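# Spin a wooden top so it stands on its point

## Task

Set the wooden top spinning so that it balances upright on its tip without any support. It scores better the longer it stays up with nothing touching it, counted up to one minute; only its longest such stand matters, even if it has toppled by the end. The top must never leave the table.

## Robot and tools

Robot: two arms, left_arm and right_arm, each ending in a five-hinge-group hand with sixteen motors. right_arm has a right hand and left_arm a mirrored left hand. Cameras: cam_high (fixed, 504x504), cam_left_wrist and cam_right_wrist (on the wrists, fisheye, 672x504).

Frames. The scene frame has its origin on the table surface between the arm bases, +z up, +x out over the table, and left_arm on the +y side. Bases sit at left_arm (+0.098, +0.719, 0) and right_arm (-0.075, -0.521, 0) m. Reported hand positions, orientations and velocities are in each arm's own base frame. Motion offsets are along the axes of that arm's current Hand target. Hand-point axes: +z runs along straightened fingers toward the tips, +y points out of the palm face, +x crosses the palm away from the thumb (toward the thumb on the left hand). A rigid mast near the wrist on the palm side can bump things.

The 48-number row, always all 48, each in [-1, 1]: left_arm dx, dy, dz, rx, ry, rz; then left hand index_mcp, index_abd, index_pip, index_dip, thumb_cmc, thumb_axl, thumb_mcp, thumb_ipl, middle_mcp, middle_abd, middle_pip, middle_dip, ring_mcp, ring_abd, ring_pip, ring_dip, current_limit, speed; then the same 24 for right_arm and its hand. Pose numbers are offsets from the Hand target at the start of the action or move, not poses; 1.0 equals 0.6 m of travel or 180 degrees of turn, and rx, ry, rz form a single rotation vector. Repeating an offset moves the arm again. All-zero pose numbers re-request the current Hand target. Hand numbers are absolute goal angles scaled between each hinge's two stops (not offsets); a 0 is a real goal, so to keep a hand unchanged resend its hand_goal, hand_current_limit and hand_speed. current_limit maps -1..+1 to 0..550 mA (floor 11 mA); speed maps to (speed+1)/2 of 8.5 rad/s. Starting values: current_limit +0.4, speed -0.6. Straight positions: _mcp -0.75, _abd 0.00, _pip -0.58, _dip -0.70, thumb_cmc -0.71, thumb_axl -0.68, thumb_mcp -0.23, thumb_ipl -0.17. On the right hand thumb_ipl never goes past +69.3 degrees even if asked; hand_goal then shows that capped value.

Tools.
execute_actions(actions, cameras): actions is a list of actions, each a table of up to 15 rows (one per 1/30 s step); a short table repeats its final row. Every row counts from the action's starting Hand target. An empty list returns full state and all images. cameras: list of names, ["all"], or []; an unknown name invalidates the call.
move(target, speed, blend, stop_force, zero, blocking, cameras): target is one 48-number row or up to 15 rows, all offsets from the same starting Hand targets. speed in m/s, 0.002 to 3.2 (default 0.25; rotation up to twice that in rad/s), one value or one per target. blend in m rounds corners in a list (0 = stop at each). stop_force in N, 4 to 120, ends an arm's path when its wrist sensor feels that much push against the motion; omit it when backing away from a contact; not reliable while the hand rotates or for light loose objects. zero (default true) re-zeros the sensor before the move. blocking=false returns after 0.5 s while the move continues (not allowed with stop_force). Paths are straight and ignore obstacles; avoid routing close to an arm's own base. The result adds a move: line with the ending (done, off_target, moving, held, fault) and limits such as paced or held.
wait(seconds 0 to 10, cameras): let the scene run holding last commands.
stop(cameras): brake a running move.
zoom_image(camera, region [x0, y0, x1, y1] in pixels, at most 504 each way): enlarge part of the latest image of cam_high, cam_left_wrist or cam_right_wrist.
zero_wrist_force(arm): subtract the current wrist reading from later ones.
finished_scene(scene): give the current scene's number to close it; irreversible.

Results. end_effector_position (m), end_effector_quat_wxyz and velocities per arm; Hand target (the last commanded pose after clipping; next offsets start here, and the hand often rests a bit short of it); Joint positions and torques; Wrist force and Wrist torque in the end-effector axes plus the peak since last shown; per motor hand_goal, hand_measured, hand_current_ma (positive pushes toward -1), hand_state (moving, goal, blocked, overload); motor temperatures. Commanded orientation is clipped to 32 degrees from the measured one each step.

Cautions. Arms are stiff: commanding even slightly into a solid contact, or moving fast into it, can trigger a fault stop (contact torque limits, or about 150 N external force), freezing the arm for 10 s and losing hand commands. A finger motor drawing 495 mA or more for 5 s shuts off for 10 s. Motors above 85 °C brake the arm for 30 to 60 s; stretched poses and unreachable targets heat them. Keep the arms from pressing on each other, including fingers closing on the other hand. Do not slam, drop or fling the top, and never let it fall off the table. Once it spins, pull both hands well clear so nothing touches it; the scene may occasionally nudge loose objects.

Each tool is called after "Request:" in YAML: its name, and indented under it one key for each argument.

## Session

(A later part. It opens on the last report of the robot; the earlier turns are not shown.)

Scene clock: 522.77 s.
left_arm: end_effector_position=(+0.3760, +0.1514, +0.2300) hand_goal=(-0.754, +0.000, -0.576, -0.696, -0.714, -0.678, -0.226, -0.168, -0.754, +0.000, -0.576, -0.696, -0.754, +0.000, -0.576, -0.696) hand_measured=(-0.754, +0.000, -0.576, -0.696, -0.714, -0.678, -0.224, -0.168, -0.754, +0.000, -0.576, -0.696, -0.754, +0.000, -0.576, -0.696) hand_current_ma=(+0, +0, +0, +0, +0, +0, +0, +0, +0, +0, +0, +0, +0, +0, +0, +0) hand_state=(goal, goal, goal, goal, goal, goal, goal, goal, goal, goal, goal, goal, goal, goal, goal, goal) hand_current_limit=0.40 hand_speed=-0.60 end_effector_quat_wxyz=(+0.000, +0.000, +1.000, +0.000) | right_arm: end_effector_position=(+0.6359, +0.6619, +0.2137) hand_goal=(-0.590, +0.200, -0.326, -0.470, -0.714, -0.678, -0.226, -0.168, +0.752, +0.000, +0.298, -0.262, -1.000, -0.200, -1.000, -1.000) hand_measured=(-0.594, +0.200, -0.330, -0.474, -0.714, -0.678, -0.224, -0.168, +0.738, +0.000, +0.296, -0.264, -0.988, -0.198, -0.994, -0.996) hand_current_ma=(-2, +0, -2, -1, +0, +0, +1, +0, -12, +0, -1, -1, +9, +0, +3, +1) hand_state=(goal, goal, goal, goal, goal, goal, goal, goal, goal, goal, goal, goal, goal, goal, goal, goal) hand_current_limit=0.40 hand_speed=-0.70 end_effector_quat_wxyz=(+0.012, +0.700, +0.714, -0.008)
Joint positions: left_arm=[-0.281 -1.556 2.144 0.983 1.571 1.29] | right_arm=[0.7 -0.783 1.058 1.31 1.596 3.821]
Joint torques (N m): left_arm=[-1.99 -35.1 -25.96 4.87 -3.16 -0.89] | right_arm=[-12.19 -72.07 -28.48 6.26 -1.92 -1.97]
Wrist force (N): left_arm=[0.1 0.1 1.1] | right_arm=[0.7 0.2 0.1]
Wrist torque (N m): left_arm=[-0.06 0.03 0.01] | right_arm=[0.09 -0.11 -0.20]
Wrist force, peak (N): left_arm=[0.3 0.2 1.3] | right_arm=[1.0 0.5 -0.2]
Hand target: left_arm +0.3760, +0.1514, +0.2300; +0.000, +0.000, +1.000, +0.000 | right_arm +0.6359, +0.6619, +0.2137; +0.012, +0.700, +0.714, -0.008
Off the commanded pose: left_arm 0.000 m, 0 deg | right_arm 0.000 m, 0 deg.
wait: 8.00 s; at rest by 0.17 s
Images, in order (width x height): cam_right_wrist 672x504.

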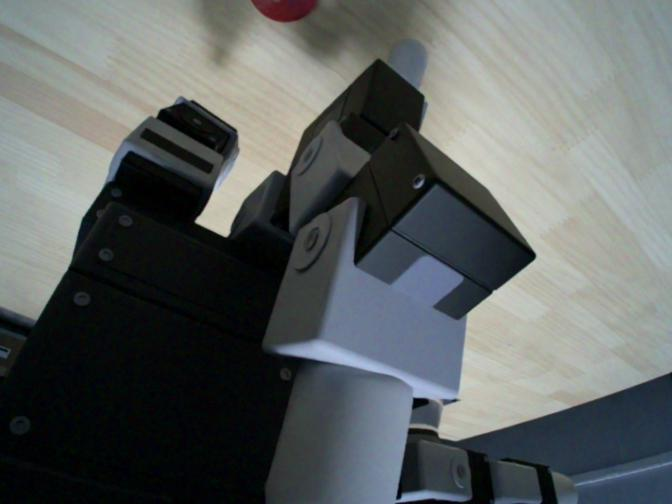

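Request:
wait:
  seconds: 7
  cameras: ["cam_right_wrist"]

Request:
zoom_image:
  camera: "cam_right_wrist"
  region: [220, 0, 380, 80]

Request:
wait:
  seconds: 3
  cameras: ["cam_right_wrist"]

Request:
zoom_image:
  camera: "cam_right_wrist"
  region: [220, 0, 380, 80]

Request:
wait:
  seconds: 3
  cameras: ["cam_right_wrist"]

Request:
zoom_image:
  camera: "cam_right_wrist"
  region: [220, 0, 380, 80]

Request:
wait:
  seconds: 3
  cameras: ["cam_right_wrist"]

Request:
zoom_image:
  camera: "cam_right_wrist"
  region: [220, 0, 380, 80]

Scene clock: 540.60 s.
left_arm: end_effector_position=(+0.3760, +0.1514, +0.2300) hand_goal=(-0.754, +0.000, -0.576, -0.696, -0.714, -0.678, -0.226, -0.168, -0.754, +0.000, -0.576, -0.696, -0.754, +0.000, -0.576, -0.696) hand_measured=(-0.754, +0.000, -0.576, -0.696, -0.714, -0.678, -0.224, -0.168, -0.754, +0.000, -0.576, -0.696, -0.754, +0.000, -0.576, -0.696) hand_current_ma=(+0, +0, +0, +0, +0, +0, +0, +0, +0, +0, +0, +0, +0, +0, +0, +0) hand_state=(goal, goal, goal, goal, goal, goal, goal, goal, goal, goal, goal, goal, goal, goal, goal, goal) hand_current_limit=0.40 hand_speed=-0.60 end_effector_quat_wxyz=(+0.000, +0.000, +1.000, +0.000) | right_arm: end_effector_position=(+0.6359, +0.6619, +0.2137) hand_goal=(-0.590, +0.200, -0.326, -0.470, -0.714, -0.678, -0.226, -0.168, +0.752, +0.000, +0.298, -0.262, -1.000, -0.200, -1.000, -1.000) hand_measured=(-0.594, +0.200, -0.330, -0.474, -0.714, -0.678, -0.224, -0.168, +0.738, +0.000, +0.296, -0.264, -0.988, -0.198, -0.994, -0.996) hand_current_ma=(-2, +0, -2, -1, +0, +0, +1, +0, -12, +0, -1, -1, +9, +0, +3, +1) hand_state=(goal, goal, goal, goal, goal, goal, goal, goal, goal, goal, goal, goal, goal, goal, goal, goal) hand_current_limit=0.40 hand_speed=-0.70 end_effector_quat_wxyz=(+0.012, +0.700, +0.714, -0.008)
Joint positions: left_arm=[-0.281 -1.556 2.144 0.983 1.571 1.29] | right_arm=[0.7 -0.783 1.058 1.31 1.596 3.821]
Joint torques (N m): left_arm=[-0.84 -34.59 -26.07 5.27 -3.36 -0.55] | right_arm=[-12.3 -73.09 -29.42 6.26 -1.71 -2.04]
Wrist force (N): left_arm=[0.0 0.0 0.9] | right_arm=[0.6 0.4 -0.3]
Wrist torque (N m): left_arm=[-0.05 0.04 -0.01] | right_arm=[0.15 -0.08 -0.20]
Wrist force, peak (N): left_arm=[0.1 0.1 1.4] | right_arm=[1.2 0.3 -0.4]
Hand target: left_arm +0.3760, +0.1514, +0.2300; +0.000, +0.000, +1.000, +0.000 | right_arm +0.6359, +0.6619, +0.2137; +0.012, +0.700, +0.714, -0.008
Off the commanded pose: left_arm 0.000 m, 0 deg | right_arm 0.000 m, 0 deg.
wait: 7.00 s; at rest from the start
Images, in order (width x height): cam_right_wrist 672x504.

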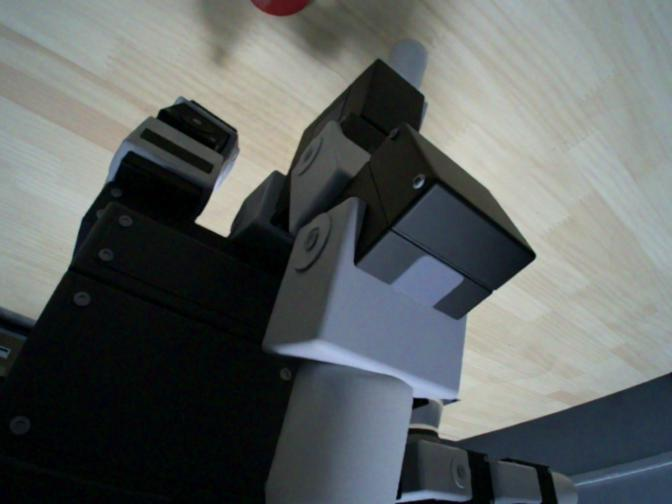

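Scaled by 3.150 from the camera's 672x504 image, which has a finer 960x720 frame.

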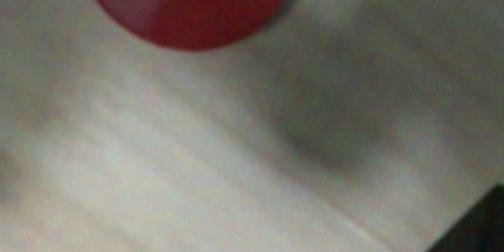

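Scene clock: 543.60 s.
left_arm: end_effector_position=(+0.3760, +0.1514, +0.2300) hand_goal=(-0.754, +0.000, -0.576, -0.696, -0.714, -0.678, -0.226, -0.168, -0.754, +0.000, -0.576, -0.696, -0.754, +0.000, -0.576, -0.696) hand_measured=(-0.754, +0.000, -0.576, -0.696, -0.714, -0.678, -0.224, -0.168, -0.754, +0.000, -0.576, -0.696, -0.754, +0.000, -0.576, -0.696) hand_current_ma=(+0, +0, +0, +0, +0, +0, +0, +0, +0, +0, +0, +0, +0, +0, +0, +0) hand_state=(goal, goal, goal, goal, goal, goal, goal, goal, goal, goal, goal, goal, goal, goal, goal, goal) hand_current_limit=0.40 hand_speed=-0.60 end_effector_quat_wxyz=(+0.000, +0.000, +1.000, +0.000) | right_arm: end_effector_position=(+0.6359, +0.6619, +0.2137) hand_goal=(-0.590, +0.200, -0.326, -0.470, -0.714, -0.678, -0.226, -0.168, +0.752, +0.000, +0.298, -0.262, -1.000, -0.200, -1.000, -1.000) hand_measured=(-0.594, +0.200, -0.330, -0.474, -0.714, -0.678, -0.224, -0.168, +0.738, +0.000, +0.296, -0.264, -0.988, -0.198, -0.994, -0.996) hand_current_ma=(-2, +0, -2, -1, +0, +0, +1, +0, -12, +0, -1, -1, +9, +0, +3, +1) hand_state=(goal, goal, goal, goal, goal, goal, goal, goal, goal, goal, goal, goal, goal, goal, goal, goal) hand_current_limit=0.40 hand_speed=-0.70 end_effector_quat_wxyz=(+0.012, +0.700, +0.714, -0.008)
Joint positions: left_arm=[-0.281 -1.556 2.144 0.983 1.571 1.29] | right_arm=[0.7 -0.783 1.058 1.31 1.596 3.821]
Joint torques (N m): left_arm=[-2.87 -34.97 -26.12 5.19 -3.45 -0.59] | right_arm=[-10.97 -72.1 -29.39 6.23 -1.81 -2.02]
Wrist force (N): left_arm=[0.0 -0.2 1.0] | right_arm=[0.6 0.4 -0.2]
Wrist torque (N m): left_arm=[-0.08 0.04 0.01] | right_arm=[0.15 -0.10 -0.19]
Wrist force, peak (N): left_arm=[0.0 0.4 1.3] | right_arm=[1.1 0.4 -0.5]
Hand target: left_arm +0.3760, +0.1514, +0.2300; +0.000, +0.000, +1.000, +0.000 | right_arm +0.6359, +0.6619, +0.2137; +0.012, +0.700, +0.714, -0.008
Off the commanded pose: left_arm 0.000 m, 0 deg | right_arm 0.000 m, 0 deg.
wait: 3.00 s; at rest by 0.17 s
Images, in order (width x height): cam_right_wrist 672x504.

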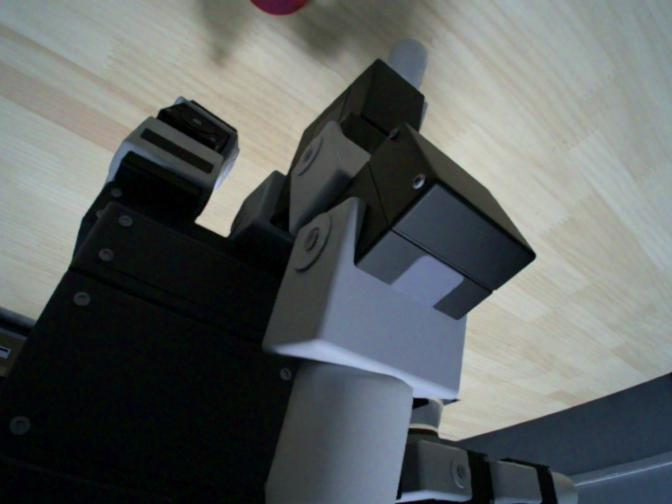

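Scaled by 3.150 from the camera's 672x504 image, which has a finer 960x720 frame.

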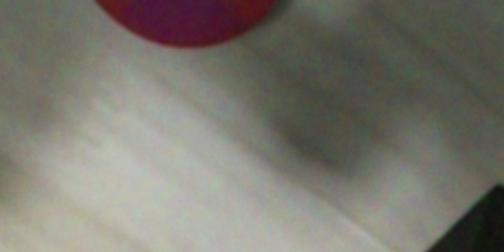

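Scene clock: 546.60 s.
left_arm: end_effector_position=(+0.3760, +0.1514, +0.2300) hand_goal=(-0.754, +0.000, -0.576, -0.696, -0.714, -0.678, -0.226, -0.168, -0.754, +0.000, -0.576, -0.696, -0.754, +0.000, -0.576, -0.696) hand_measured=(-0.754, +0.000, -0.576, -0.696, -0.714, -0.678, -0.224, -0.168, -0.754, +0.000, -0.576, -0.696, -0.754, +0.000, -0.576, -0.696) hand_current_ma=(+0, +0, +0, +0, +0, +0, +0, +0, +0, +0, +0, +0, +0, +0, +0, +0) hand_state=(goal, goal, goal, goal, goal, goal, goal, goal, goal, goal, goal, goal, goal, goal, goal, goal) hand_current_limit=0.40 hand_speed=-0.60 end_effector_quat_wxyz=(+0.000, +0.000, +1.000, +0.000) | right_arm: end_effector_position=(+0.6359, +0.6619, +0.2137) hand_goal=(-0.590, +0.200, -0.326, -0.470, -0.714, -0.678, -0.226, -0.168, +0.752, +0.000, +0.298, -0.262, -1.000, -0.200, -1.000, -1.000) hand_measured=(-0.594, +0.200, -0.330, -0.474, -0.714, -0.678, -0.224, -0.168, +0.738, +0.000, +0.296, -0.264, -0.988, -0.198, -0.994, -0.996) hand_current_ma=(-2, +0, -2, -1, +0, +0, +1, +0, -12, +0, -1, -1, +9, +0, +3, +1) hand_state=(goal, goal, goal, goal, goal, goal, goal, goal, goal, goal, goal, goal, goal, goal, goal, goal) hand_current_limit=0.40 hand_speed=-0.70 end_effector_quat_wxyz=(+0.012, +0.700, +0.714, -0.008)
Joint positions: left_arm=[-0.281 -1.556 2.144 0.983 1.571 1.29] | right_arm=[0.7 -0.783 1.058 1.31 1.596 3.821]
Joint torques (N m): left_arm=[-4.23 -35.55 -26.2 5.39 -3.18 -0.87] | right_arm=[-13.29 -72.13 -28.98 6.48 -1.58 -2.05]
Wrist force (N): left_arm=[0.2 -0.2 1.0] | right_arm=[0.7 0.5 -0.1]
Wrist torque (N m): left_arm=[-0.09 0.02 0.02] | right_arm=[0.14 -0.10 -0.19]
Wrist force, peak (N): left_arm=[0.3 0.1 1.3] | right_arm=[0.5 0.6 -0.7]
Hand target: left_arm +0.3760, +0.1514, +0.2300; +0.000, +0.000, +1.000, +0.000 | right_arm +0.6359, +0.6619, +0.2137; +0.012, +0.700, +0.714, -0.008
Off the commanded pose: left_arm 0.000 m, 0 deg | right_arm 0.000 m, 0 deg.
wait: 3.00 s; at rest by 0.17 s
Images, in order (width x height): cam_right_wrist 672x504.

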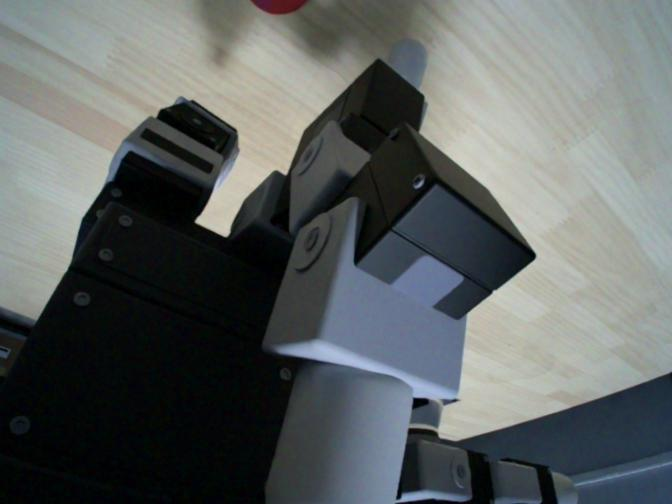

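Scaled by 3.150 from the camera's 672x504 image, which has a finer 960x720 frame.

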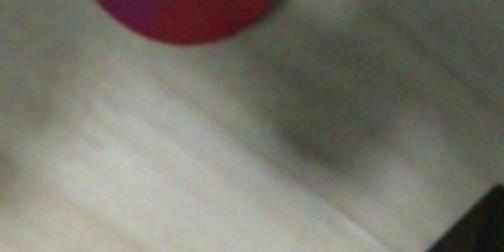

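Scene clock: 549.60 s.
left_arm: end_effector_position=(+0.3760, +0.1514, +0.2300) hand_goal=(-0.754, +0.000, -0.576, -0.696, -0.714, -0.678, -0.226, -0.168, -0.754, +0.000, -0.576, -0.696, -0.754, +0.000, -0.576, -0.696) hand_measured=(-0.754, +0.000, -0.576, -0.696, -0.714, -0.678, -0.224, -0.168, -0.754, +0.000, -0.576, -0.696, -0.754, +0.000, -0.576, -0.696) hand_current_ma=(+0, +0, +0, +0, +0, +0, +0, +0, +0, +0, +0, +0, +0, +0, +0, +0) hand_state=(goal, goal, goal, goal, goal, goal, goal, goal, goal, goal, goal, goal, goal, goal, goal, goal) hand_current_limit=0.40 hand_speed=-0.60 end_effector_quat_wxyz=(+0.000, +0.000, +1.000, +0.000) | right_arm: end_effector_position=(+0.6359, +0.6619, +0.2137) hand_goal=(-0.590, +0.200, -0.326, -0.470, -0.714, -0.678, -0.226, -0.168, +0.752, +0.000, +0.298, -0.262, -1.000, -0.200, -1.000, -1.000) hand_measured=(-0.594, +0.200, -0.330, -0.474, -0.714, -0.678, -0.224, -0.168, +0.738, +0.000, +0.296, -0.264, -0.988, -0.198, -0.994, -0.996) hand_current_ma=(-2, +0, -2, -1, +0, +0, +1, +0, -12, +0, -1, -1, +9, +0, +3, +1) hand_state=(goal, goal, goal, goal, goal, goal, goal, goal, goal, goal, goal, goal, goal, goal, goal, goal) hand_current_limit=0.40 hand_speed=-0.70 end_effector_quat_wxyz=(+0.012, +0.700, +0.714, -0.008)
Joint positions: left_arm=[-0.281 -1.556 2.144 0.983 1.571 1.29] | right_arm=[0.7 -0.783 1.058 1.31 1.596 3.821]
Joint torques (N m): left_arm=[-3.72 -33.16 -26.49 5.01 -3.61 -0.93] | right_arm=[-11.47 -72.66 -29.88 6.46 -1.7 -2.15]
Wrist force (N): left_arm=[0.1 0.1 0.8] | right_arm=[0.7 0.1 -0.2]
Wrist torque (N m): left_arm=[-0.03 0.03 0.01] | right_arm=[0.10 -0.11 -0.19]
Wrist force, peak (N): left_arm=[-0.2 0.0 1.3] | right_arm=[1.3 0.0 -0.3]
Hand target: left_arm +0.3760, +0.1514, +0.2300; +0.000, +0.000, +1.000, +0.000 | right_arm +0.6359, +0.6619, +0.2137; +0.012, +0.700, +0.714, -0.008
Off the commanded pose: left_arm 0.000 m, 0 deg | right_arm 0.000 m, 0 deg.
wait: 3.00 s; at rest by 0.17 s
Images, in order (width x height): cam_right_wrist 672x504.

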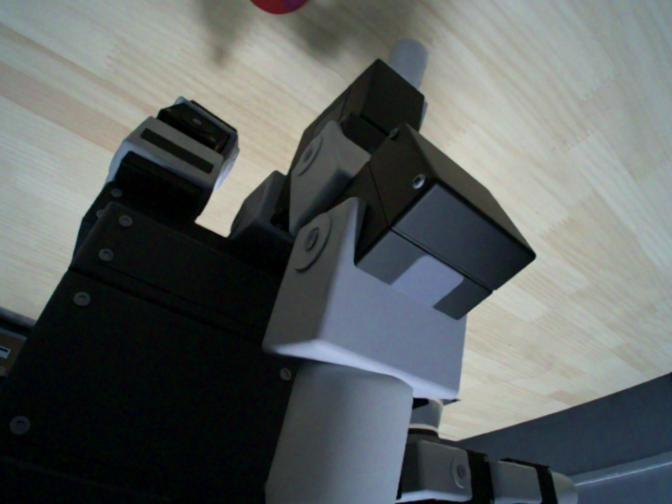

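Scaled by 3.150 from the camera's 672x504 image, which has a finer 960x720 frame.

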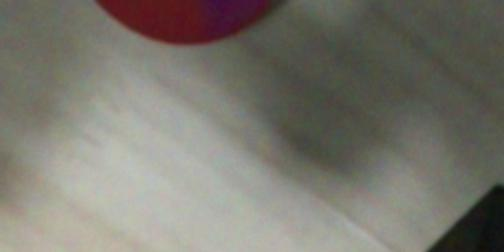

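Request:
finished_scene:
  scene: 2

The scene is finished: the task was done.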